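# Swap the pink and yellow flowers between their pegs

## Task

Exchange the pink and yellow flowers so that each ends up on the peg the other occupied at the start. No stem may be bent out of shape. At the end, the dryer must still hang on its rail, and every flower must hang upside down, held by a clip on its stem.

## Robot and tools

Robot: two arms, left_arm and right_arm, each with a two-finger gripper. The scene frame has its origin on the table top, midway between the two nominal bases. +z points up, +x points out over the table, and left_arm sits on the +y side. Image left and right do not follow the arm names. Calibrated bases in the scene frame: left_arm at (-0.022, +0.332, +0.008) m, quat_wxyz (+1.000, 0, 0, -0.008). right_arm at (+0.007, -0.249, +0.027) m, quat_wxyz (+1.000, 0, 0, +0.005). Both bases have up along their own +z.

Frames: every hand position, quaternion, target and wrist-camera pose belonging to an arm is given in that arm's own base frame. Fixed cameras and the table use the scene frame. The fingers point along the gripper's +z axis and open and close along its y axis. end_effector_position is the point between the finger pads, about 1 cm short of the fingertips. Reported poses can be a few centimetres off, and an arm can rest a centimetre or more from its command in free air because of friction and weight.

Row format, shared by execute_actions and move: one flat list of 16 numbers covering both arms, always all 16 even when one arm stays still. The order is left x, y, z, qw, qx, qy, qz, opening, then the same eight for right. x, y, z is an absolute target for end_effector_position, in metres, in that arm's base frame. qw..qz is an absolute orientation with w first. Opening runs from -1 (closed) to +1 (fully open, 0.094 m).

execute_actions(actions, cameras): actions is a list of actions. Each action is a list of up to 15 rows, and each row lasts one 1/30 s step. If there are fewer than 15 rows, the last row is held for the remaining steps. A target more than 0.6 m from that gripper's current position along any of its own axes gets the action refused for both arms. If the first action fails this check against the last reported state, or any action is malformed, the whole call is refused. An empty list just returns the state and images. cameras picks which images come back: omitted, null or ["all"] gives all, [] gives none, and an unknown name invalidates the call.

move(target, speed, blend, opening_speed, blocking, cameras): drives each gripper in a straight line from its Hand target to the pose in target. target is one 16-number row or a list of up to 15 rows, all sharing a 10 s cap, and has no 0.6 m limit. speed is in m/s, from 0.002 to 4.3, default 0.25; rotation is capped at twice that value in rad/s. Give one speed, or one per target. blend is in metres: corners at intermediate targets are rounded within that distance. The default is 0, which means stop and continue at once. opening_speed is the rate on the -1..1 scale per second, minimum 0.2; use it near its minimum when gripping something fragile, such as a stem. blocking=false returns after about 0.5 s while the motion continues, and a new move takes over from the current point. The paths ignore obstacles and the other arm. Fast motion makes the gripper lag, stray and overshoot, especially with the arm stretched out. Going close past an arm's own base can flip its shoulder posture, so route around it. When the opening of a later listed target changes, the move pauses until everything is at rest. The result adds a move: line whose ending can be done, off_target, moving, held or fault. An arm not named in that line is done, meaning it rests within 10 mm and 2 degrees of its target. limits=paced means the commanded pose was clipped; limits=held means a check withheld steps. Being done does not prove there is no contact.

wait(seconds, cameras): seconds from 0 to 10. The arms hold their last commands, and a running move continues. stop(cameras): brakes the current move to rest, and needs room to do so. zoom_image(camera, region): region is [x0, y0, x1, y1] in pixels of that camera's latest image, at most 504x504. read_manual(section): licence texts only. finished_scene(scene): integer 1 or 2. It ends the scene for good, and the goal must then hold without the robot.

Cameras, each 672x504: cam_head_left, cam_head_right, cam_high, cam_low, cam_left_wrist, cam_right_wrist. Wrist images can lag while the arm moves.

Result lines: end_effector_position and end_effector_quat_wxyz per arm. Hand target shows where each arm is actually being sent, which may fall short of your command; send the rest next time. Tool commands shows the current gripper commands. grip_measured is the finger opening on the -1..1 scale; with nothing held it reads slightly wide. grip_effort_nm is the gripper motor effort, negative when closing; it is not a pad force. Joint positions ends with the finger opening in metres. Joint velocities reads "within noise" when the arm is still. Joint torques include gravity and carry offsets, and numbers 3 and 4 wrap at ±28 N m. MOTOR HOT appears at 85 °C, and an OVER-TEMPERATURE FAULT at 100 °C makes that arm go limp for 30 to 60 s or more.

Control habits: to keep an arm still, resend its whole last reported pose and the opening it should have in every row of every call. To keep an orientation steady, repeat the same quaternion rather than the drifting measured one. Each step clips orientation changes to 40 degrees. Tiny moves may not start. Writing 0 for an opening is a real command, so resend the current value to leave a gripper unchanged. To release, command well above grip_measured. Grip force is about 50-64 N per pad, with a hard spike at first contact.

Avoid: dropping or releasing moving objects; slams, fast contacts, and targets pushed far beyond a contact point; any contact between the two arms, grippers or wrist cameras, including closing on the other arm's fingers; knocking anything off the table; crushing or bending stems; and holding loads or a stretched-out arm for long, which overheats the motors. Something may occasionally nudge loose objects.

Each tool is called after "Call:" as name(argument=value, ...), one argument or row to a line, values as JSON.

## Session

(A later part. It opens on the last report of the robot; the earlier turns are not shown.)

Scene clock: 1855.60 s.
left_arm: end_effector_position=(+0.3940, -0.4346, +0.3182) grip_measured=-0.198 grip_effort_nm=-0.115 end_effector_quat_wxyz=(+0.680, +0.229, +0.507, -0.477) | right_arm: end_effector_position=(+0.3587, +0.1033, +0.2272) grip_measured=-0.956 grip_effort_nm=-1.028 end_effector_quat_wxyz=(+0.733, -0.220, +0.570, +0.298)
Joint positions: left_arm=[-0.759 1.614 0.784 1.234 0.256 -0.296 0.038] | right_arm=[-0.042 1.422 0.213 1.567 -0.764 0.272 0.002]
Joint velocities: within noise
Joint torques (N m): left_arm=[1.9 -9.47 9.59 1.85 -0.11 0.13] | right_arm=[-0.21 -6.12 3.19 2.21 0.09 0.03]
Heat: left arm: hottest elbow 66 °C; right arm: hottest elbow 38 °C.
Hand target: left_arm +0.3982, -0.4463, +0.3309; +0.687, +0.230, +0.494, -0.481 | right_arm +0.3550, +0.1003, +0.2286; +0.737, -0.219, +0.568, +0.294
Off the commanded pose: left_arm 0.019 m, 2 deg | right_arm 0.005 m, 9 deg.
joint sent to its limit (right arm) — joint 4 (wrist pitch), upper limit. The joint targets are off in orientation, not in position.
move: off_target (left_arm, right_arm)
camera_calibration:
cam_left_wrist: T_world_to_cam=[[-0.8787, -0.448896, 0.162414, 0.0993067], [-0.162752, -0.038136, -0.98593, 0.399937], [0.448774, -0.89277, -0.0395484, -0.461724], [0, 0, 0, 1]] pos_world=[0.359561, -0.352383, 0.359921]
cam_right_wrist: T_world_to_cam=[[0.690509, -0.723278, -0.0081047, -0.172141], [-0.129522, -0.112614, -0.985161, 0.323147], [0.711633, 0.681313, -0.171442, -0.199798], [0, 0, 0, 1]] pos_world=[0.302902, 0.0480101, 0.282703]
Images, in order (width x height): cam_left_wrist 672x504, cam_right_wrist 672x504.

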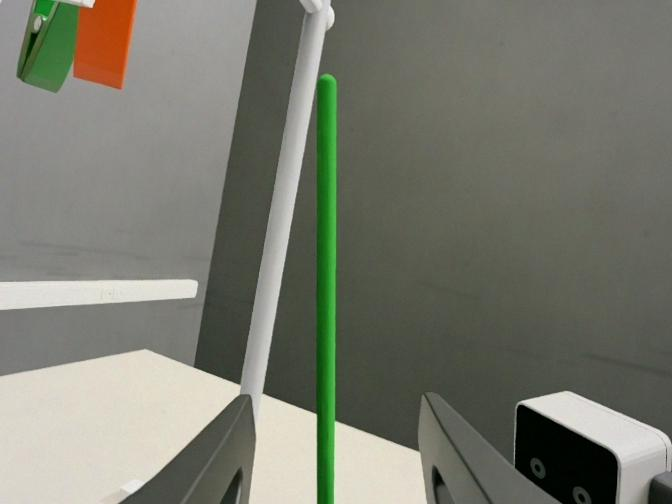

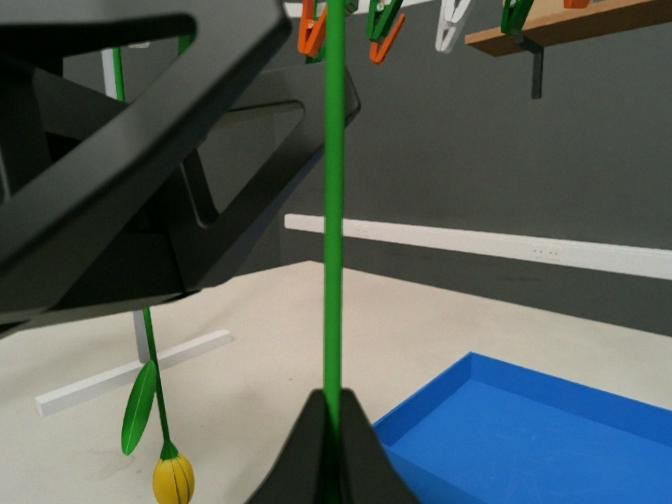

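Call:
move(
  target=[0.404,-0.460,0.335,0.6870,0.2302,0.4935,-0.4811,-0.2,0.355,0.10,0.228,0.7704,-0.2112,0.5099,0.3191,-1],
  speed=0.05,
  cameras=["cam_left_wrist","cam_right_wrist"],
)

Scene clock: 1860.33 s.
left_arm: end_effector_position=(+0.3985, -0.4466, +0.3243) grip_measured=-0.198 grip_effort_nm=-0.120 end_effector_quat_wxyz=(+0.681, +0.227, +0.504, -0.480) | right_arm: end_effector_position=(+0.3587, +0.1033, +0.2272) grip_measured=-0.956 grip_effort_nm=-1.033 end_effector_quat_wxyz=(+0.733, -0.220, +0.570, +0.298)
Joint positions: left_arm=[-0.772 1.632 0.823 1.222 0.245 -0.295 0.038] | right_arm=[-0.042 1.422 0.213 1.567 -0.764 0.272 0.002]
Joint velocities: within noise
Joint torques (N m): left_arm=[1.85 -9.64 9.73 1.4 -0.12 0.2] | right_arm=[-0.09 -6.18 3.22 2.21 0.09 0.04]
Heat: left arm: hottest elbow 66 °C; right arm: hottest elbow 38 °C.
Hand target: left_arm +0.4032, -0.4592, +0.3348; +0.687, +0.230, +0.494, -0.481 | right_arm +0.3550, +0.1003, +0.2286; +0.737, -0.219, +0.568, +0.294
Off the commanded pose: left_arm 0.018 m, 1 deg | right_arm 0.005 m, 9 deg.
joint sent to its limit (right arm) — joint 4 (wrist pitch), upper limit. The joint targets are off in orientation, not in position.
move: off_target (left_arm, right_arm)
camera_calibration:
cam_left_wrist: T_world_to_cam=[[-0.880159, -0.445827, 0.162967, 0.0987327], [-0.158805, -0.0469751, -0.986192, 0.400894], [0.447327, -0.893886, -0.0294541, -0.477505], [0, 0, 0, 1]] pos_world=[0.364165, -0.363985, 0.365203]
cam_right_wrist: T_world_to_cam=[[0.690509, -0.723278, -0.0081047, -0.172141], [-0.129522, -0.112614, -0.985161, 0.323147], [0.711633, 0.681313, -0.171442, -0.199798], [0, 0, 0, 1]] pos_world=[0.302902, 0.0480101, 0.282703]
Images, in order (width x height): cam_left_wrist 672x504, cam_right_wrist 672x504.

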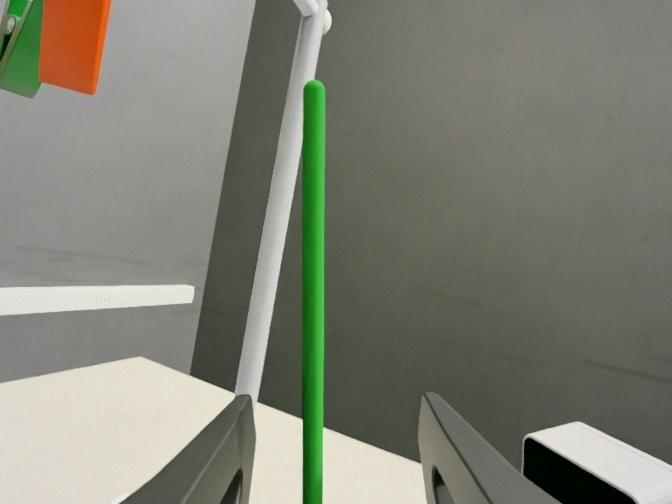

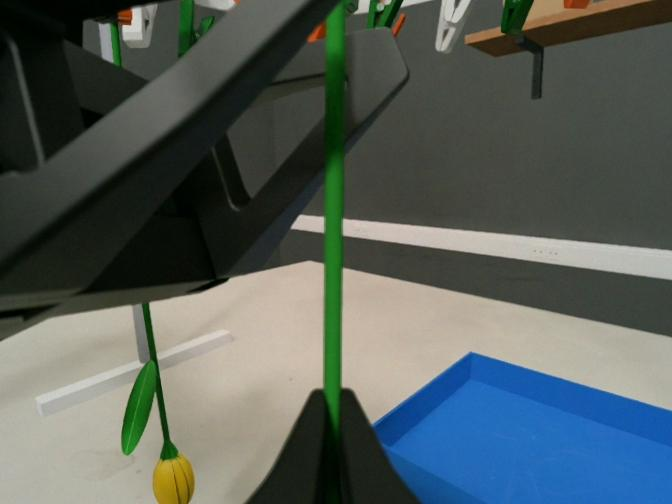

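Call:
move(
  target=[
    [0.410,-0.457,0.335,0.6870,0.2302,0.4935,-0.4811,-0.2,0.355,0.10,0.228,0.7704,-0.2112,0.5099,0.3191,-1],
    [0.410,-0.457,0.335,0.6870,0.2302,0.4935,-0.4811,-0.7,0.355,0.10,0.228,0.7704,-0.2112,0.5099,0.3191,-1],
  ],
  speed=0.03,
  opening_speed=0.4,
  cameras=["cam_left_wrist","cam_right_wrist"],
)

Scene clock: 1867.17 s.
left_arm: end_effector_position=(+0.3990, -0.4490, +0.3246) grip_measured=-0.697 grip_effort_nm=-0.120 end_effector_quat_wxyz=(+0.681, +0.230, +0.502, -0.482) | right_arm: end_effector_position=(+0.3587, +0.1033, +0.2272) grip_measured=-0.956 grip_effort_nm=-1.033 end_effector_quat_wxyz=(+0.733, -0.220, +0.570, +0.298)
Joint positions: left_arm=[-0.772 1.637 0.83 1.222 0.252 -0.295 0.014] | right_arm=[-0.042 1.422 0.213 1.567 -0.764 0.272 0.002]
Joint velocities: within noise
Joint torques (N m): left_arm=[2.78 -9.76 9.73 1.39 0.08 0.11] | right_arm=[-0.26 -5.83 3.21 2.19 0.09 0.05]
Heat: left arm: hottest elbow 66 °C; right arm: hottest elbow 37 °C.
Hand target: left_arm +0.4093, -0.4563, +0.3349; +0.687, +0.230, +0.493, -0.481 | right_arm +0.3550, +0.1002, +0.2286; +0.737, -0.219, +0.568, +0.294
Off the commanded pose: left_arm 0.017 m, 1 deg | right_arm 0.005 m, 9 deg.
joint sent to its limit (right arm) — joint 4 (wrist pitch), upper limit. The joint targets are off in orientation, not in position.
move: off_target (left_arm, right_arm); target 2's new opening was sent with left_arm's hand 0.017 m and 1 deg from that target
camera_calibration:
cam_left_wrist: T_world_to_cam=[[-0.883802, -0.439921, 0.159258, 0.103286], [-0.155439, -0.0449673, -0.986822, 0.400848], [0.441285, -0.89691, -0.0286387, -0.479018], [0, 0, 0, 1]] pos_world=[0.364975, -0.366173, 0.365398]
cam_right_wrist: T_world_to_cam=[[0.690509, -0.723278, -0.0081047, -0.172141], [-0.129522, -0.112614, -0.985161, 0.323147], [0.711633, 0.681313, -0.171442, -0.199798], [0, 0, 0, 1]] pos_world=[0.302902, 0.0480101, 0.282703]
Images, in order (width x height): cam_left_wrist 672x504, cam_right_wrist 672x504.

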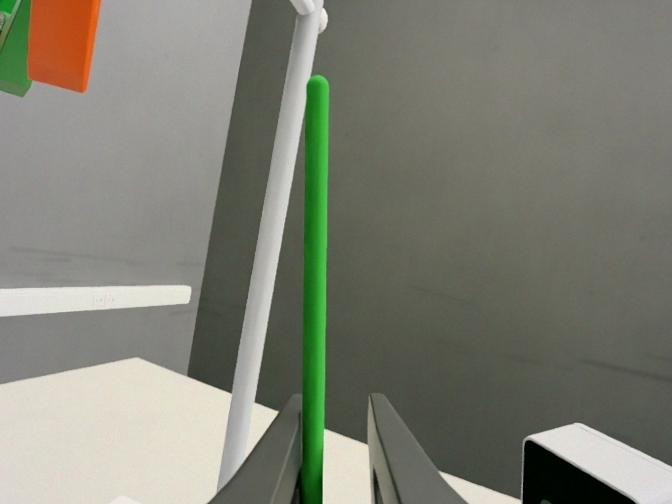

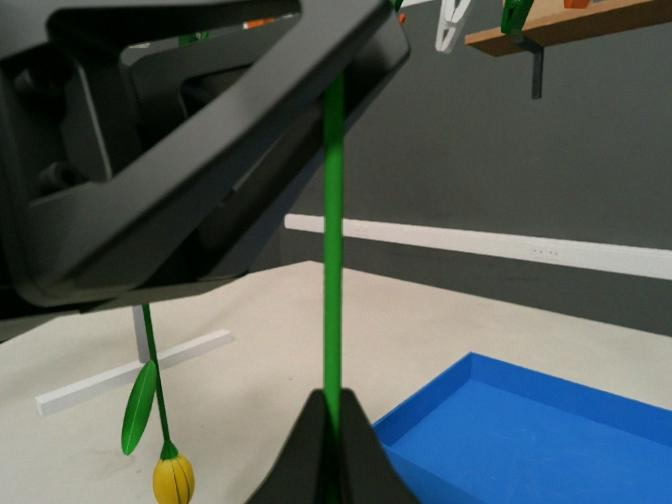

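Call:
move(
  target=[
    [0.422,-0.452,0.335,0.6870,0.2302,0.4935,-0.4811,-0.7,0.355,0.10,0.228,0.7704,-0.2112,0.5099,0.3191,-1],
  ],
  speed=0.03,
  cameras=["cam_left_wrist"],
)

Scene clock: 1871.93 s.
left_arm: end_effector_position=(+0.4078, -0.4467, +0.3246) grip_measured=-0.698 grip_effort_nm=-0.115 end_effector_quat_wxyz=(+0.682, +0.235, +0.500, -0.480) | right_arm: end_effector_position=(+0.3587, +0.1033, +0.2272) grip_measured=-0.956 grip_effort_nm=-1.028 end_effector_quat_wxyz=(+0.733, -0.220, +0.570, +0.298)
Joint positions: left_arm=[-0.753 1.649 0.844 1.222 0.275 -0.295 0.014] | right_arm=[-0.042 1.422 0.213 1.567 -0.764 0.272 0.002]
Joint velocities: within noise
Joint torques (N m): left_arm=[3.31 -10.05 9.72 1.36 0.09 -0.01] | right_arm=[-0.15 -5.77 3.19 2.24 0.09 0.04]
Heat: left arm: hottest elbow 66 °C; right arm: hottest elbow 37 °C.
Hand target: left_arm +0.4213, -0.4512, +0.3348; +0.687, +0.230, +0.494, -0.481 | right_arm +0.3551, +0.1002, +0.2286; +0.737, -0.219, +0.568, +0.294
Off the commanded pose: left_arm 0.018 m, 1 deg | right_arm 0.005 m, 9 deg.
joint sent to its limit (right arm) — joint 4 (wrist pitch), upper limit. The joint targets are off in orientation, not in position.
move: off_target (left_arm, right_arm)
camera_calibration:
cam_left_wrist: T_world_to_cam=[[-0.885954, -0.43902, 0.149487, 0.116553], [-0.146907, -0.0400682, -0.988338, 0.401525], [0.43989, -0.897584, -0.0289966, -0.480428], [0, 0, 0, 1]] pos_world=[0.373583, -0.363967, 0.365488]
Images, in order (width x height): cam_left_wrist 672x504.

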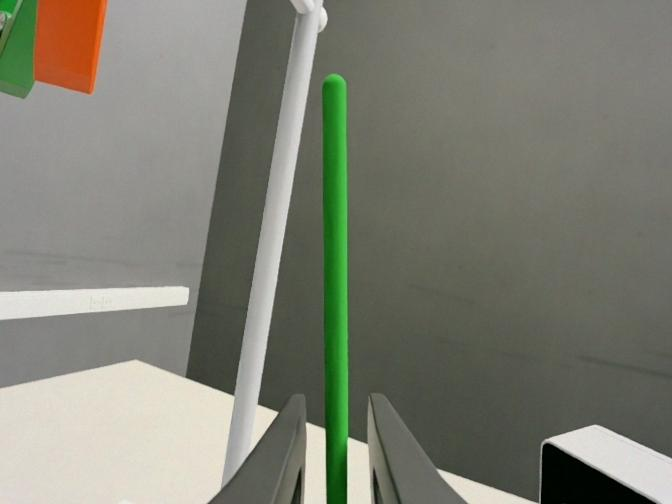

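Centered. Close left, then open right.

Call:
move(
  target=[
    [0.422,-0.452,0.335,0.6870,0.2302,0.4935,-0.4811,-1,0.355,0.10,0.228,0.7704,-0.2112,0.5099,0.3191,-1],
  ],
  opening_speed=0.4,
  cameras=[],
)

Call:
move(
  target=[
    [0.422,-0.452,0.335,0.6870,0.2302,0.4935,-0.4811,-1,0.355,0.10,0.228,0.7704,-0.2112,0.5099,0.3191,-0.4],
  ],
  opening_speed=0.4,
  cameras=["cam_left_wrist","cam_right_wrist"],
)

Scene clock: 1875.27 s.
left_arm: end_effector_position=(+0.4080, -0.4466, +0.3250) grip_measured=-0.959 grip_effort_nm=-1.018 end_effector_quat_wxyz=(+0.682, +0.235, +0.499, -0.480) | right_arm: end_effector_position=(+0.3587, +0.1033, +0.2272) grip_measured=-0.956 grip_effort_nm=-1.033 end_effector_quat_wxyz=(+0.733, -0.220, +0.570, +0.298)
Joint positions: left_arm=[-0.752 1.649 0.845 1.222 0.276 -0.295 0.002] | right_arm=[-0.042 1.422 0.213 1.567 -0.764 0.272 0.002]
Joint velocities: within noise
Joint torques (N m): left_arm=[3.25 -9.93 9.73 1.35 0.06 -0.01] | right_arm=[-0.09 -5.89 3.18 2.17 0.11 0.03]
Heat: left arm: hottest elbow 66 °C; right arm: hottest elbow 37 °C.
Hand target: left_arm +0.4213, -0.4512, +0.3350; +0.687, +0.230, +0.493, -0.481 | right_arm +0.3551, +0.1002, +0.2286; +0.737, -0.219, +0.568, +0.294
Off the commanded pose: left_arm 0.018 m, 1 deg | right_arm 0.005 m, 9 deg.
joint sent to its limit (right arm) — joint 4 (wrist pitch), upper limit. The joint targets are off in orientation, not in position.
move: off_target (left_arm, right_arm)
No camera images: "cameras" was empty.

Scene clock: 1877.10 s.
left_arm: end_effector_position=(+0.4081, -0.4468, +0.3245) grip_measured=-0.961 grip_effort_nm=-1.062 end_effector_quat_wxyz=(+0.682, +0.235, +0.500, -0.480) | right_arm: end_effector_position=(+0.3587, +0.1033, +0.2272) grip_measured=-0.402 grip_effort_nm=0.076 end_effector_quat_wxyz=(+0.733, -0.220, +0.570, +0.298)
Joint positions: left_arm=[-0.752 1.649 0.845 1.222 0.276 -0.295 0.002] | right_arm=[-0.042 1.422 0.213 1.567 -0.764 0.272 0.028]
Joint velocities: within noise
Joint torques (N m): left_arm=[3.31 -9.99 9.73 1.36 0.06 -0.01] | right_arm=[-0.15 -6.01 3.22 2.22 0.11 0.04]
Heat: left arm: hottest elbow 66 °C; right arm: hottest elbow 37 °C.
Hand target: left_arm +0.4213, -0.4512, +0.3349; +0.687, +0.230, +0.493, -0.481 | right_arm +0.3551, +0.1002, +0.2286; +0.737, -0.219, +0.568, +0.294
Off the commanded pose: left_arm 0.018 m, 1 deg | right_arm 0.005 m, 9 deg.
joint sent to its limit (right arm) — joint 4 (wrist pitch), upper limit. The joint targets are off in orientation, not in position.
move: off_target (left_arm, right_arm)
camera_calibration:
cam_left_wrist: T_world_to_cam=[[-0.886122, -0.438768, 0.149231, 0.117039], [-0.146733, -0.0398204, -0.988374, 0.401504], [0.439609, -0.897718, -0.0290962, -0.48056], [0, 0, 0, 1]] pos_world=[0.373883, -0.364066, 0.365388]
cam_right_wrist: T_world_to_cam=[[0.690509, -0.723278, -0.0081047, -0.172141], [-0.129522, -0.112614, -0.985161, 0.323147], [0.711633, 0.681313, -0.171442, -0.199798], [0, 0, 0, 1]] pos_world=[0.302902, 0.0480101, 0.282703]
Images, in order (width x height): cam_left_wrist 672x504, cam_right_wrist 672x504.

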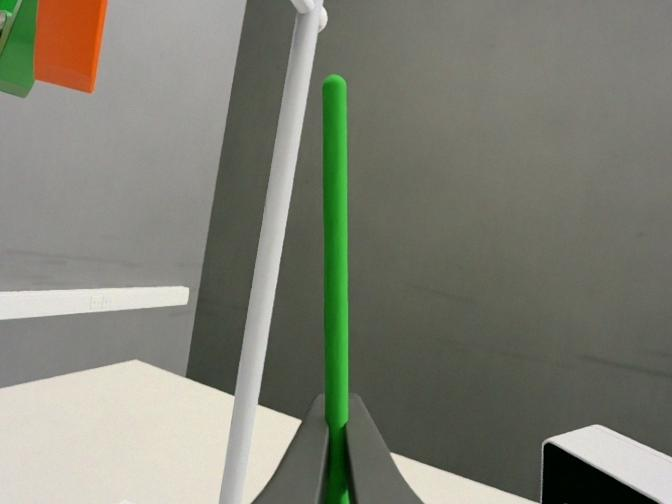

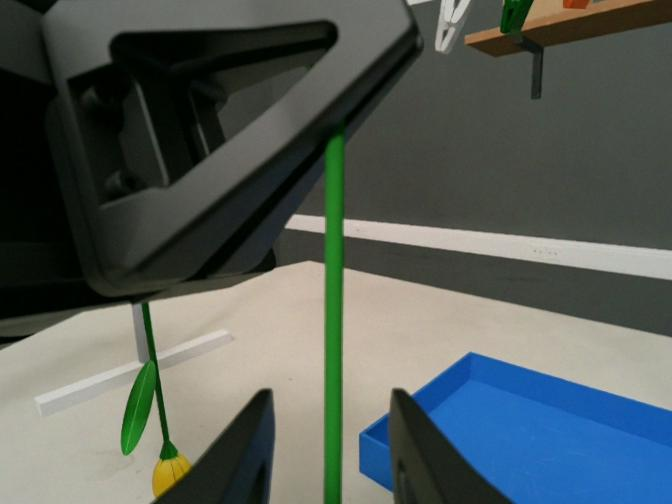

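Call:
move(
  target=[
    [0.422,-0.452,0.335,0.6870,0.2302,0.4935,-0.4811,-1,0.335,0.08,0.222,0.737,-0.219,0.568,0.294,0.0],
    [0.422,-0.452,0.335,0.6870,0.2302,0.4935,-0.4811,-1,0.265,0.013,0.222,0.737,-0.219,0.568,0.294,0.0],
  ],
  speed=0.08,
  cameras=["cam_right_wrist","cam_high"],
)

Scene clock: 1890.70 s.
left_arm: end_effector_position=(+0.4081, -0.4468, +0.3245) grip_measured=-0.961 grip_effort_nm=-1.067 end_effector_quat_wxyz=(+0.682, +0.235, +0.500, -0.480) | right_arm: end_effector_position=(+0.2690, +0.0137, +0.2229) grip_measured=-0.001 grip_effort_nm=0.071 end_effector_quat_wxyz=(+0.710, -0.216, +0.617, +0.260)
Joint positions: left_arm=[-0.752 1.649 0.845 1.222 0.276 -0.295 0.002] | right_arm=[-0.598 1.136 0.047 1.568 -1.253 0.473 0.047]
Joint velocities: within noise
Joint torques (N m): left_arm=[3.31 -9.99 9.73 1.35 0.06 -0.01] | right_arm=[-0.32 -1.14 3.84 1.74 0.22 0.18]
Heat: left arm: hottest elbow 65 °C; right arm: hottest elbow 36 °C.
Hand target: left_arm +0.4212, -0.4513, +0.3350; +0.687, +0.230, +0.493, -0.481 | right_arm +0.2654, +0.0137, +0.2224; +0.710, -0.211, +0.619, +0.261
Off the commanded pose: left_arm 0.018 m, 1 deg | right_arm 0.004 m, 8 deg.
joint sent to its limit (right arm) — joint 4 (wrist pitch), upper limit. The joint targets are off in orientation, not in position.
move: off_target (left_arm, right_arm)
camera_calibration:
cam_right_wrist: T_world_to_cam=[[0.640285, -0.768121, -0.00497708, -0.161737], [-0.218106, -0.175587, -0.96, 0.316306], [0.736522, 0.615759, -0.279957, -0.0572159], [0, 0, 0, 1]] pos_world=[0.214687, -0.0334634, 0.28683]
Images, in order (width x height): cam_high 672x504, cam_right_wrist 672x504.

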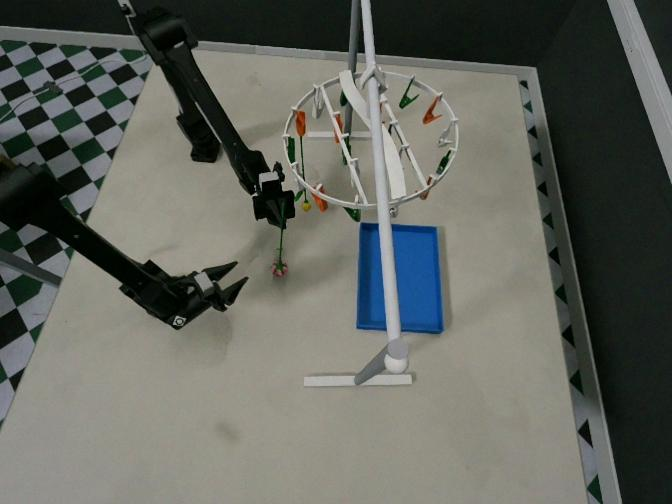

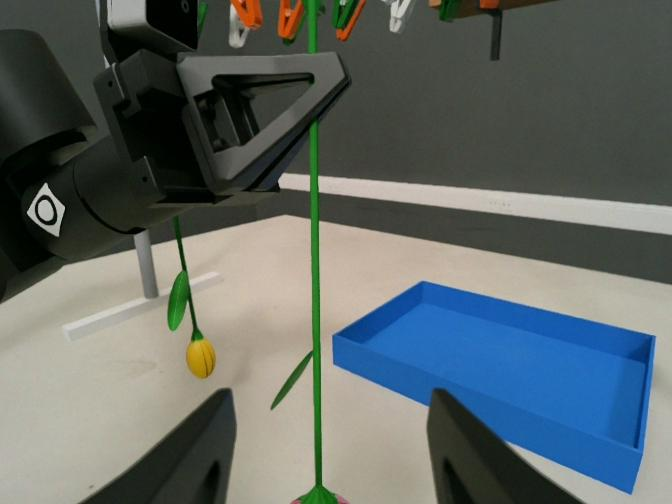

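Call:
move(
  target=[
    [0.425,-0.440,0.28,0.75,0.21,0.5,-0.32,-1,0.28,0.02,0.33,0.728,-0.2356,0.5688,0.3016,0.15],
    [0.430,-0.415,0.275,0.8191,0.1371,0.5118,-0.2195,-1,0.33,0.045,0.43,0.728,-0.2356,0.5688,0.3016,0.15],
  ],
  speed=0.08,
  cameras=["cam_right_wrist","cam_high","cam_left_wrist"],
)

Scene clock: 1897.83 s.
left_arm: end_effector_position=(+0.4334, -0.4104, +0.2800) grip_measured=-0.961 grip_effort_nm=-1.067 end_effector_quat_wxyz=(+0.818, +0.134, +0.514, -0.220) | right_arm: end_effector_position=(+0.3276, +0.0420, +0.3997) grip_measured=+0.149 grip_effort_nm=0.081 end_effector_quat_wxyz=(+0.714, -0.214, +0.587, +0.316)
Joint positions: left_arm=[-0.84 1.778 0.807 1.442 -0.289 0.136 0.002] | right_arm=[-0.343 0.735 0.453 0.749 -1.061 0.482 0.054]
Joint velocities: within noise
Joint torques (N m): left_arm=[1.85 -10.46 5.53 2.51 0.02 0.18] | right_arm=[1.49 -0.56 13.05 1.1 0.34 -0.13]
Heat: left arm: hottest elbow 64 °C; right arm: hottest elbow 37 °C.
Hand target: left_arm +0.4299, -0.4149, +0.2749; +0.819, +0.137, +0.512, -0.220 | right_arm +0.3282, +0.0448, +0.4293; +0.728, -0.235, +0.568, +0.302
Off the commanded pose: left_arm 0.008 m, 0 deg | right_arm 0.031 m, 4 deg.
move: off_target (right_arm)
camera_calibration:
cam_left_wrist: T_world_to_cam=[[-0.488077, -0.872796, -0.00287795, -0.145977], [0.0150967, -0.00514524, -0.999873, 0.309993], [0.87267, -0.488058, 0.0156876, -0.492458], [0, 0, 0, 1]] pos_world=[0.353826, -0.366162, 0.317258]
cam_right_wrist: T_world_to_cam=[[0.704914, -0.707178, -0.054728, -0.180453], [-0.182757, -0.106534, -0.977369, 0.49625], [0.685344, 0.698963, -0.204339, -0.0852453], [0, 0, 0, 1]] pos_world=[0.276319, -0.0151619, 0.457725]
Images, in order (width x height): cam_high 672x504, cam_left_wrist 672x504, cam_right_wrist 672x504.

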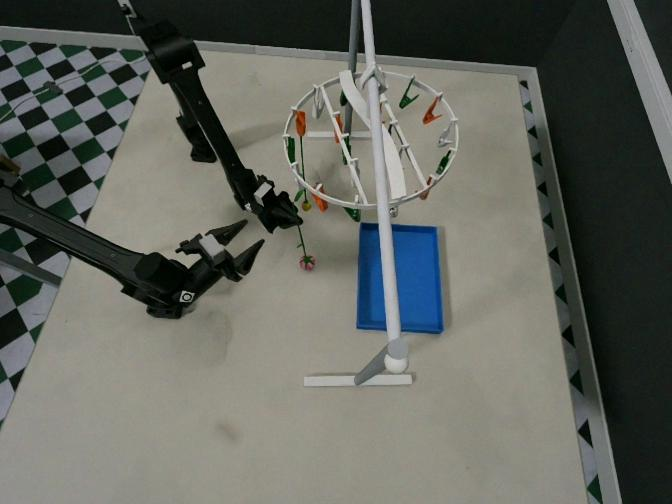

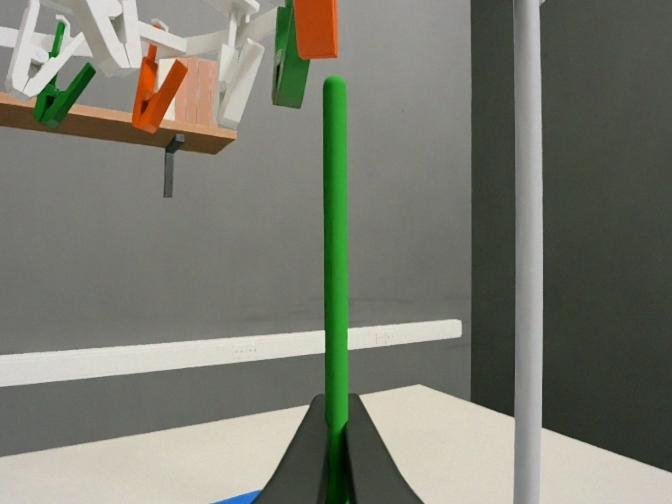

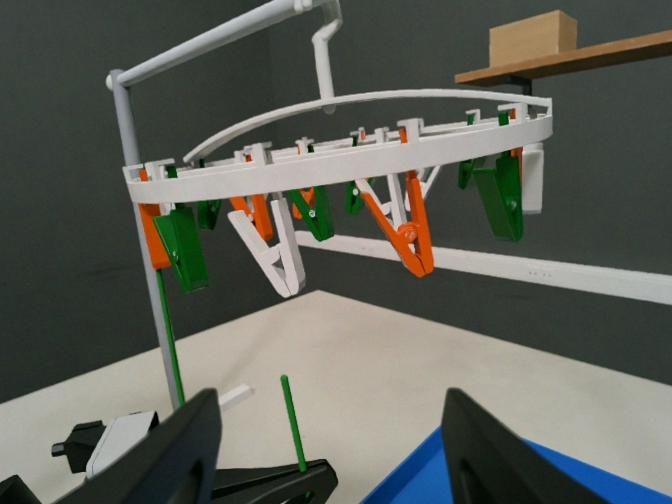

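Call:
zoom_image(
  camera="cam_right_wrist",
  region=[350, 130, 490, 290],
)

Call:
zoom_image(
  camera="cam_right_wrist",
  region=[240, 360, 340, 480],
)

Call:
move(
  target=[
    [0.430,-0.415,0.275,0.8191,0.1371,0.5118,-0.2195,-1,0.33,0.045,0.36,0.728,-0.2356,0.5688,0.3016,0.15],
  ],
  speed=0.08,
  cameras=["cam_right_wrist"],
)

Call:
zoom_image(
  camera="cam_right_wrist",
  region=[350, 50, 490, 210],
)

Call:
zoom_image(
  camera="cam_right_wrist",
  region=[240, 240, 340, 360],
)

Scaled by 3.150 from the camera's 672x504 image, which has a finer 960x720 frame.

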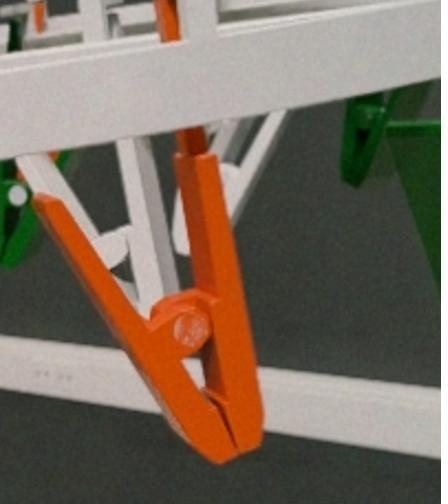

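Scaled by 4.200 from the camera's 672x504 image, which has a finer 960x720 frame.

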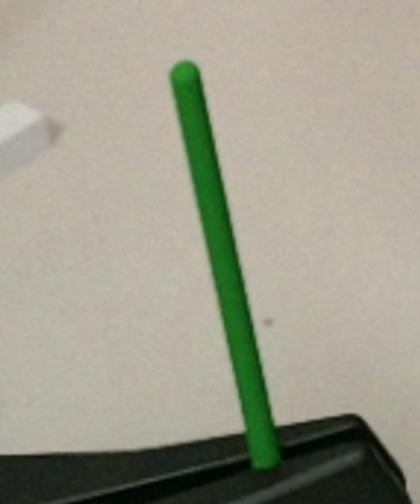

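Scene clock: 1904.10 s.
left_arm: end_effector_position=(+0.4334, -0.4104, +0.2800) grip_measured=-0.961 grip_effort_nm=-1.067 end_effector_quat_wxyz=(+0.818, +0.134, +0.514, -0.220) | right_arm: end_effector_position=(+0.3303, +0.0418, +0.3668) grip_measured=+0.149 grip_effort_nm=0.071 end_effector_quat_wxyz=(+0.730, -0.233, +0.569, +0.300)
Joint positions: left_arm=[-0.84 1.778 0.807 1.442 -0.29 0.137 0.002] | right_arm=[-0.34 0.834 0.376 0.981 -1.059 0.466 0.054]
Joint velocities: within noise
Joint torques (N m): left_arm=[1.85 -10.52 5.52 2.51 0.03 0.17] | right_arm=[1.49 0.26 7.19 1.89 0.36 -0.05]
Heat: left arm: hottest elbow 64 °C; right arm: hottest elbow 39 °C.
Hand target: left_arm +0.4300, -0.4148, +0.2750; +0.819, +0.137, +0.512, -0.220 | right_arm +0.3298, +0.0450, +0.3600; +0.728, -0.236, +0.569, +0.302
Off the commanded pose: left_arm 0.008 m, 0 deg | right_arm 0.008 m, 0 deg.
move: done
camera_calibration:
cam_right_wrist: T_world_to_cam=[[0.704622, -0.70952, 0.00950549, -0.20763], [-0.121405, -0.133744, -0.983551, 0.44767], [0.69912, 0.691878, -0.180378, -0.106788], [0, 0, 0, 1]] pos_world=[0.275308, -0.0135602, 0.423017]
Images, in order (width x height): cam_right_wrist 672x504.

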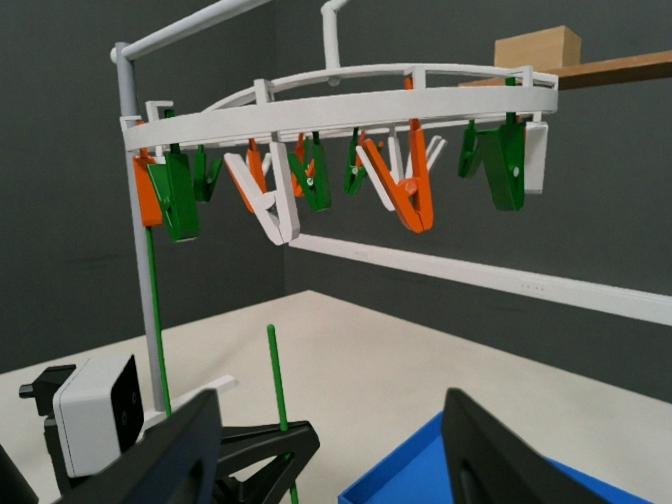

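Scaled by 3.150 from the camera's 672x504 image, which has a finer 960x720 frame.

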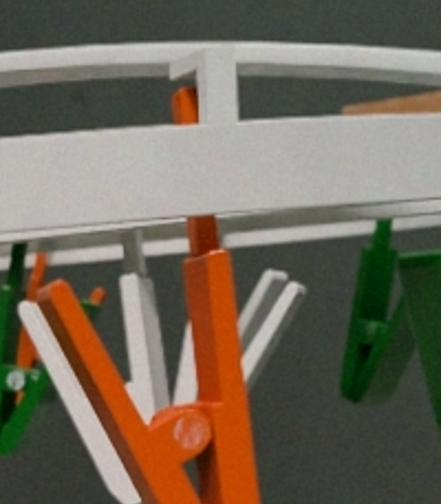

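Scaled by 4.200 from the camera's 672x504 image, which has a finer 960x720 frame.

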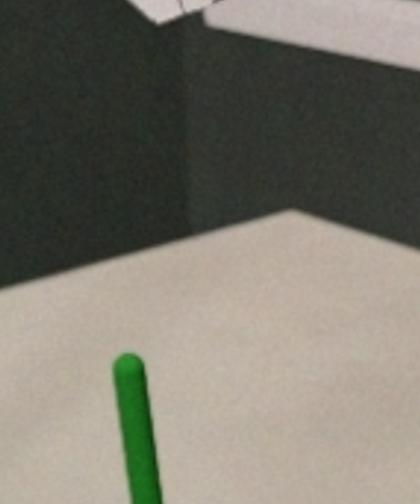

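Call:
move(
  target=[
    [0.460,-0.435,0.29,0.7960,0.1466,0.5471,-0.2133,-1,0.33,0.045,0.36,0.728,-0.2356,0.5688,0.3016,0.15],
    [0.483,-0.454,0.312,0.7960,0.1466,0.5471,-0.2133,-1,0.33,0.045,0.36,0.728,-0.2356,0.5688,0.3016,0.15],
  ],
  speed=0.06,
  cameras=["cam_right_wrist","cam_left_wrist","cam_high"],
)

Scene clock: 1937.47 s.
left_arm: end_effector_position=(+0.4721, -0.4512, +0.2853) grip_measured=-0.961 grip_effort_nm=-1.062 end_effector_quat_wxyz=(+0.785, +0.162, +0.562, -0.205) | right_arm: end_effector_position=(+0.3303, +0.0418, +0.3668) grip_measured=+0.149 grip_effort_nm=0.071 end_effector_quat_wxyz=(+0.730, -0.233, +0.569, +0.299)
Joint positions: left_arm=[-0.836 1.778 0.953 1.16 -0.284 0.122 0.002] | right_arm=[-0.34 0.834 0.376 0.981 -1.059 0.466 0.054]
Joint velocities: within noise
Joint torques (N m): left_arm=[3.25 -13.57 9.7 1.5 0.19 -0.07] | right_arm=[1.49 0.15 7.23 1.91 0.34 -0.06]
Heat: left arm: hottest elbow 61 °C; right arm: hottest elbow 40 °C.
Hand target: left_arm +0.4817, -0.4529, +0.3119; +0.796, +0.147, +0.547, -0.213 | right_arm +0.3298, +0.0450, +0.3600; +0.728, -0.236, +0.569, +0.302
Off the commanded pose: left_arm 0.029 m, 3 deg | right_arm 0.008 m, 0 deg.
move: off_target (left_arm)
camera_calibration:
cam_left_wrist: T_world_to_cam=[[-0.495522, -0.867892, -0.0349371, -0.147765], [-0.0800813, 0.0856996, -0.993097, 0.398495], [0.864896, -0.489304, -0.111968, -0.506609], [0, 0, 0, 1]] pos_world=[0.396855, -0.410281, 0.333858]
cam_right_wrist: T_world_to_cam=[[0.704564, -0.709571, 0.00987817, -0.207843], [-0.121023, -0.133862, -0.983582, 0.447465], [0.699244, 0.691802, -0.180189, -0.106852], [0, 0, 0, 1]] pos_world=[0.275308, -0.0136603, 0.422918]
Images, in order (width x height): cam_high 672x504, cam_left_wrist 672x504, cam_right_wrist 672x504.

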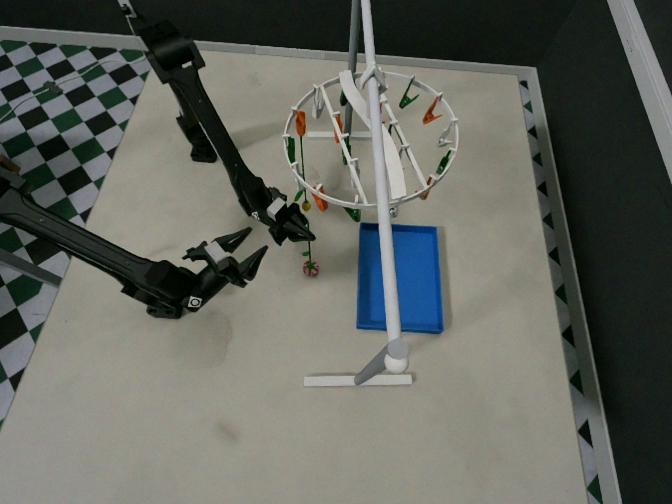

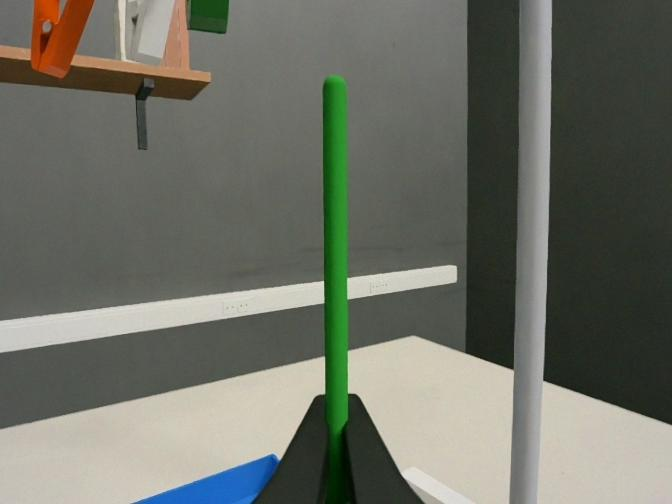

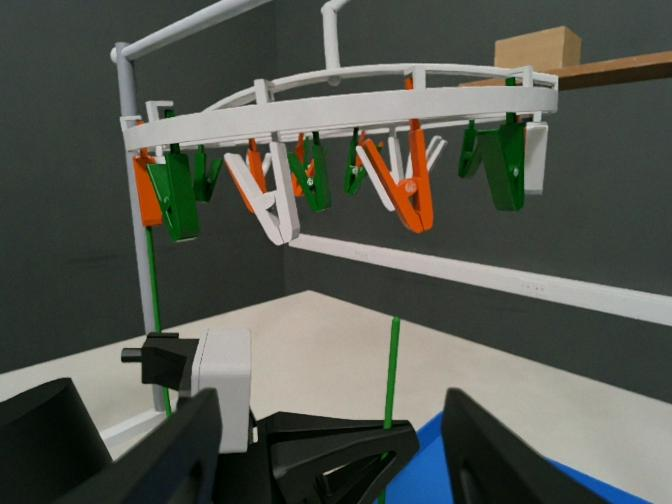

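Call:
move(
  target=[
    [0.488,-0.459,0.337,0.8080,0.1418,0.5300,-0.2165,-1,0.33,0.045,0.36,0.728,-0.2356,0.5688,0.3016,0.15],
  ],
  speed=0.06,
  cameras=["cam_right_wrist"],
)

Scene clock: 1940.63 s.
left_arm: end_effector_position=(+0.4781, -0.4575, +0.3049) grip_measured=-0.961 grip_effort_nm=-1.067 end_effector_quat_wxyz=(+0.794, +0.155, +0.548, -0.212) | right_arm: end_effector_position=(+0.3304, +0.0417, +0.3667) grip_measured=+0.149 grip_effort_nm=0.071 end_effector_quat_wxyz=(+0.730, -0.233, +0.569, +0.300)
Joint positions: left_arm=[-0.834 1.778 0.995 1.155 -0.278 0.122 0.002] | right_arm=[-0.34 0.834 0.376 0.981 -1.059 0.466 0.054]
Joint velocities: within noise
Joint torques (N m): left_arm=[3.25 -14.39 10.02 1.37 0.19 0.07] | right_arm=[1.2 0.03 7.21 1.87 0.35 -0.05]
Heat: left arm: hottest elbow 61 °C; right arm: hottest elbow 40 °C.
Hand target: left_arm +0.4864, -0.4576, +0.3368; +0.808, +0.142, +0.530, -0.216 | right_arm +0.3299, +0.0449, +0.3599; +0.728, -0.236, +0.569, +0.302
Off the commanded pose: left_arm 0.034 m, 3 deg | right_arm 0.007 m, 0 deg.
move: off_target (left_arm)
camera_calibration:
cam_right_wrist: T_world_to_cam=[[0.704622, -0.70952, 0.00950549, -0.20777], [-0.121405, -0.133744, -0.983551, 0.447472], [0.69912, 0.691878, -0.180378, -0.106825], [0, 0, 0, 1]] pos_world=[0.275408, -0.0136602, 0.422817]
Images, in order (width x height): cam_right_wrist 672x504.

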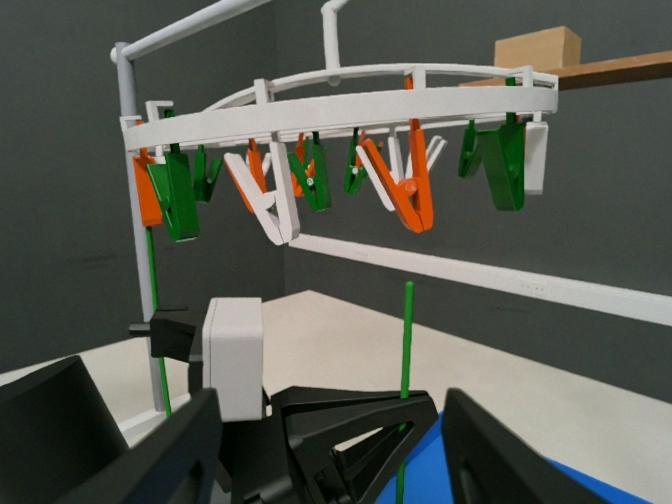

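Call:
move(
  target=[
    [0.490,-0.459,0.347,0.8214,0.1362,0.5083,-0.2201,-1,0.33,0.045,0.36,0.728,-0.2356,0.5688,0.3016,0.15],
  ],
  speed=0.06,
  cameras=["cam_right_wrist"],
)

Call:
zoom_image(
  camera="cam_right_wrist",
  region=[340, 120, 500, 420],
)

Call:
move(
  target=[
    [0.490,-0.459,0.347,0.8214,0.1362,0.5083,-0.2201,-1,0.33,0.045,0.46,0.728,-0.2356,0.5688,0.3016,0.15],
  ],
  speed=0.06,
  cameras=["cam_right_wrist"],
)

Call:
zoom_image(
  camera="cam_right_wrist",
  region=[340, 170, 500, 470],
)

Scene clock: 1947.50 s.
left_arm: end_effector_position=(+0.4803, -0.4578, +0.3196) grip_measured=-0.961 grip_effort_nm=-1.057 end_effector_quat_wxyz=(+0.804, +0.150, +0.532, -0.218) | right_arm: end_effector_position=(+0.3304, +0.0419, +0.3667) grip_measured=+0.149 grip_effort_nm=0.071 end_effector_quat_wxyz=(+0.730, -0.233, +0.569, +0.300)
Joint positions: left_arm=[-0.829 1.778 1.015 1.177 -0.267 0.125 0.002] | right_arm=[-0.339 0.834 0.376 0.981 -1.059 0.466 0.054]
Joint velocities: within noise
Joint torques (N m): left_arm=[3.31 -13.1 10.13 2.59 0.19 0.16] | right_arm=[1.32 -0.09 7.2 1.85 0.35 -0.05]
Heat: left arm: hottest elbow 61 °C; right arm: hottest elbow 40 °C.
Hand target: left_arm +0.4887, -0.4578, +0.3467; +0.821, +0.136, +0.508, -0.220 | right_arm +0.3299, +0.0451, +0.3600; +0.728, -0.236, +0.569, +0.302
Off the commanded pose: left_arm 0.029 m, 4 deg | right_arm 0.007 m, 0 deg.
move: off_target (left_arm)
camera_calibration:
cam_right_wrist: T_world_to_cam=[[0.704828, -0.709315, 0.00952216, -0.20776], [-0.121356, -0.133792, -0.983551, 0.447471], [0.698921, 0.692079, -0.180379, -0.106836], [0, 0, 0, 1]] pos_world=[0.275408, -0.0135599, 0.422817]
Images, in order (width x height): cam_right_wrist 672x504.

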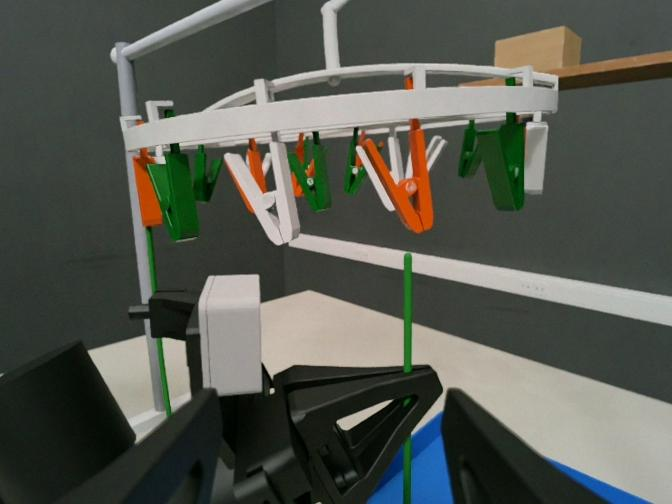

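Scaled by 1.680 from the camera's 672x504 image, which has a finer 960x720 frame.

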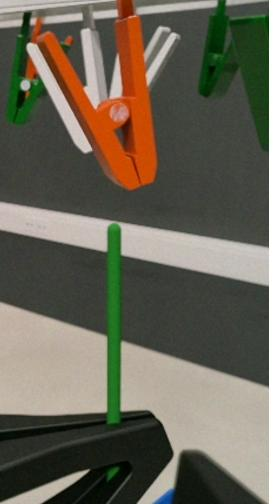

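Scene clock: 1949.80 s.
left_arm: end_effector_position=(+0.4803, -0.4579, +0.3198) grip_measured=-0.961 grip_effort_nm=-1.067 end_effector_quat_wxyz=(+0.804, +0.150, +0.532, -0.218) | right_arm: end_effector_position=(+0.3299, +0.0421, +0.4290) grip_measured=+0.149 grip_effort_nm=0.071 end_effector_quat_wxyz=(+0.716, -0.218, +0.585, +0.311)
Joint positions: left_arm=[-0.829 1.778 1.015 1.177 -0.266 0.125 0.002] | right_arm=[-0.339 0.715 0.526 0.654 -1.059 0.466 0.054]
Joint velocities: within noise
Joint torques (N m): left_arm=[3.31 -13.16 10.14 2.59 0.19 0.17] | right_arm=[1.03 -0.38 13.26 1.07 0.25 -0.02]
Heat: left arm: hottest elbow 62 °C; right arm: hottest elbow 40 °C.
Hand target: left_arm +0.4887, -0.4578, +0.3467; +0.821, +0.136, +0.508, -0.220 | right_arm +0.3283, +0.0450, +0.4592; +0.728, -0.236, +0.568, +0.302
Off the commanded pose: left_arm 0.029 m, 4 deg | right_arm 0.031 m, 3 deg.
move: off_target (left_arm, right_arm)
camera_calibration:
cam_right_wrist: T_world_to_cam=[[0.704168, -0.708754, -0.0426006, -0.18534], [-0.174946, -0.11504, -0.977834, 0.523333], [0.688143, 0.696012, -0.205001, -0.0814547], [0, 0, 0, 1]] pos_world=[0.278118, -0.0144628, 0.487139]
Images, in order (width x height): cam_right_wrist 672x504.

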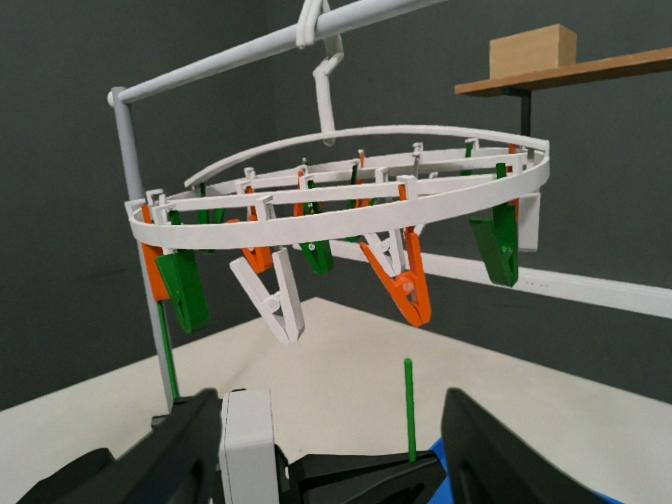

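Scaled by 1.680 from the camera's 672x504 image, which has a finer 960x720 frame.

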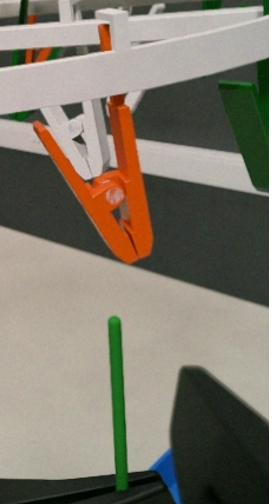

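Call:
move(
  target=[
    [0.490,-0.459,0.347,0.8214,0.1362,0.5083,-0.2201,-1,0.370,0.010,0.46,0.7083,-0.2699,0.5534,0.3455,0.1],
    [0.490,-0.459,0.347,0.8214,0.1362,0.5083,-0.2201,-1,0.3998,0.0455,0.455,0.7083,-0.2699,0.5534,0.3455,0.1],
  ],
  speed=0.06,
  cameras=["cam_right_wrist","cam_high"],
)

Call:
zoom_image(
  camera="cam_high",
  region=[270, 160, 370, 260],
)

Scene clock: 1966.47 s.
left_arm: end_effector_position=(+0.4803, -0.4579, +0.3198) grip_measured=-0.961 grip_effort_nm=-1.062 end_effector_quat_wxyz=(+0.804, +0.150, +0.532, -0.218) | right_arm: end_effector_position=(+0.3933, +0.0432, +0.4302) grip_measured=+0.101 grip_effort_nm=-0.076 end_effector_quat_wxyz=(+0.697, -0.251, +0.568, +0.357)
Joint positions: left_arm=[-0.829 1.778 1.015 1.177 -0.266 0.125 0.002] | right_arm=[-0.292 1.018 0.653 0.916 -1.122 0.564 0.052]
Joint velocities: within noise
Joint torques (N m): left_arm=[3.31 -13.1 10.14 2.59 0.19 0.17] | right_arm=[1.26 -3.78 12.57 0.98 0.39 -0.14]
Heat: left arm: hottest elbow 65 °C; right arm: hottest elbow 44 °C.
Hand target: left_arm +0.4886, -0.4579, +0.3467; +0.821, +0.136, +0.508, -0.220 | right_arm +0.3983, +0.0454, +0.4546; +0.709, -0.270, +0.553, +0.346
Off the commanded pose: left_arm 0.029 m, 4 deg | right_arm 0.026 m, 3 deg.
move: off_target (left_arm, right_arm)
camera_calibration:
cam_right_wrist: T_world_to_cam=[[0.786625, -0.615744, -0.0456038, -0.26429], [-0.156676, -0.127622, -0.97937, 0.529695], [0.597221, 0.777542, -0.196863, -0.0968897], [0, 0, 0, 1]] pos_world=[0.348752, -0.019798, 0.487641]
Images, in order (width x height): cam_high 672x504, cam_right_wrist 672x504.

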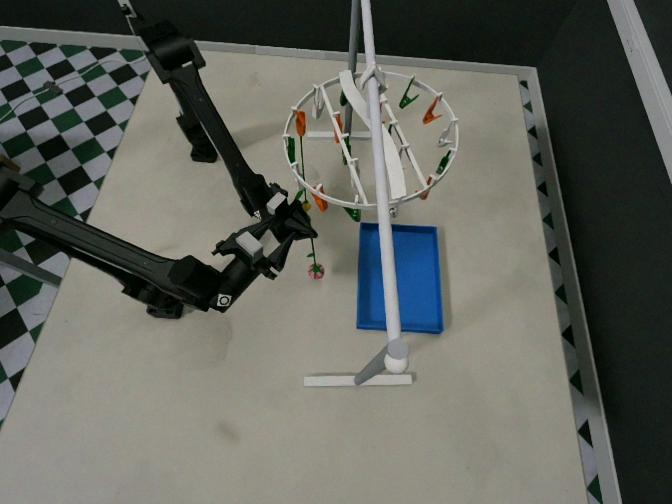

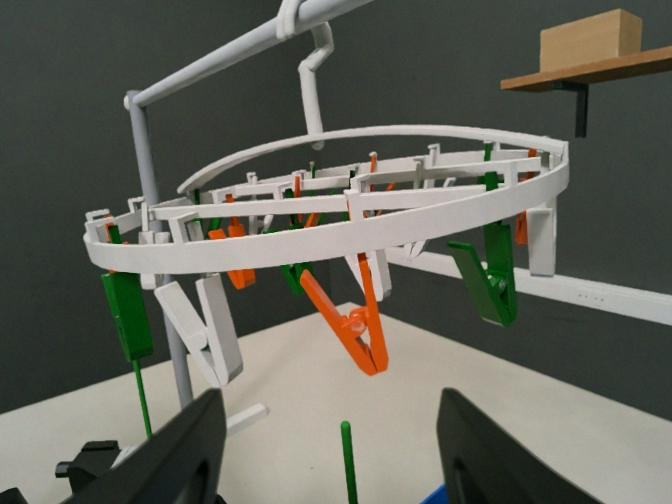

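Scaled by 5.040 from the camera's 672x504 image, which has a finer 960x720 frame.

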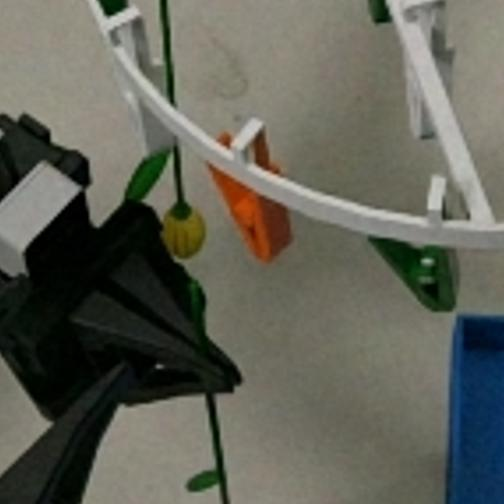

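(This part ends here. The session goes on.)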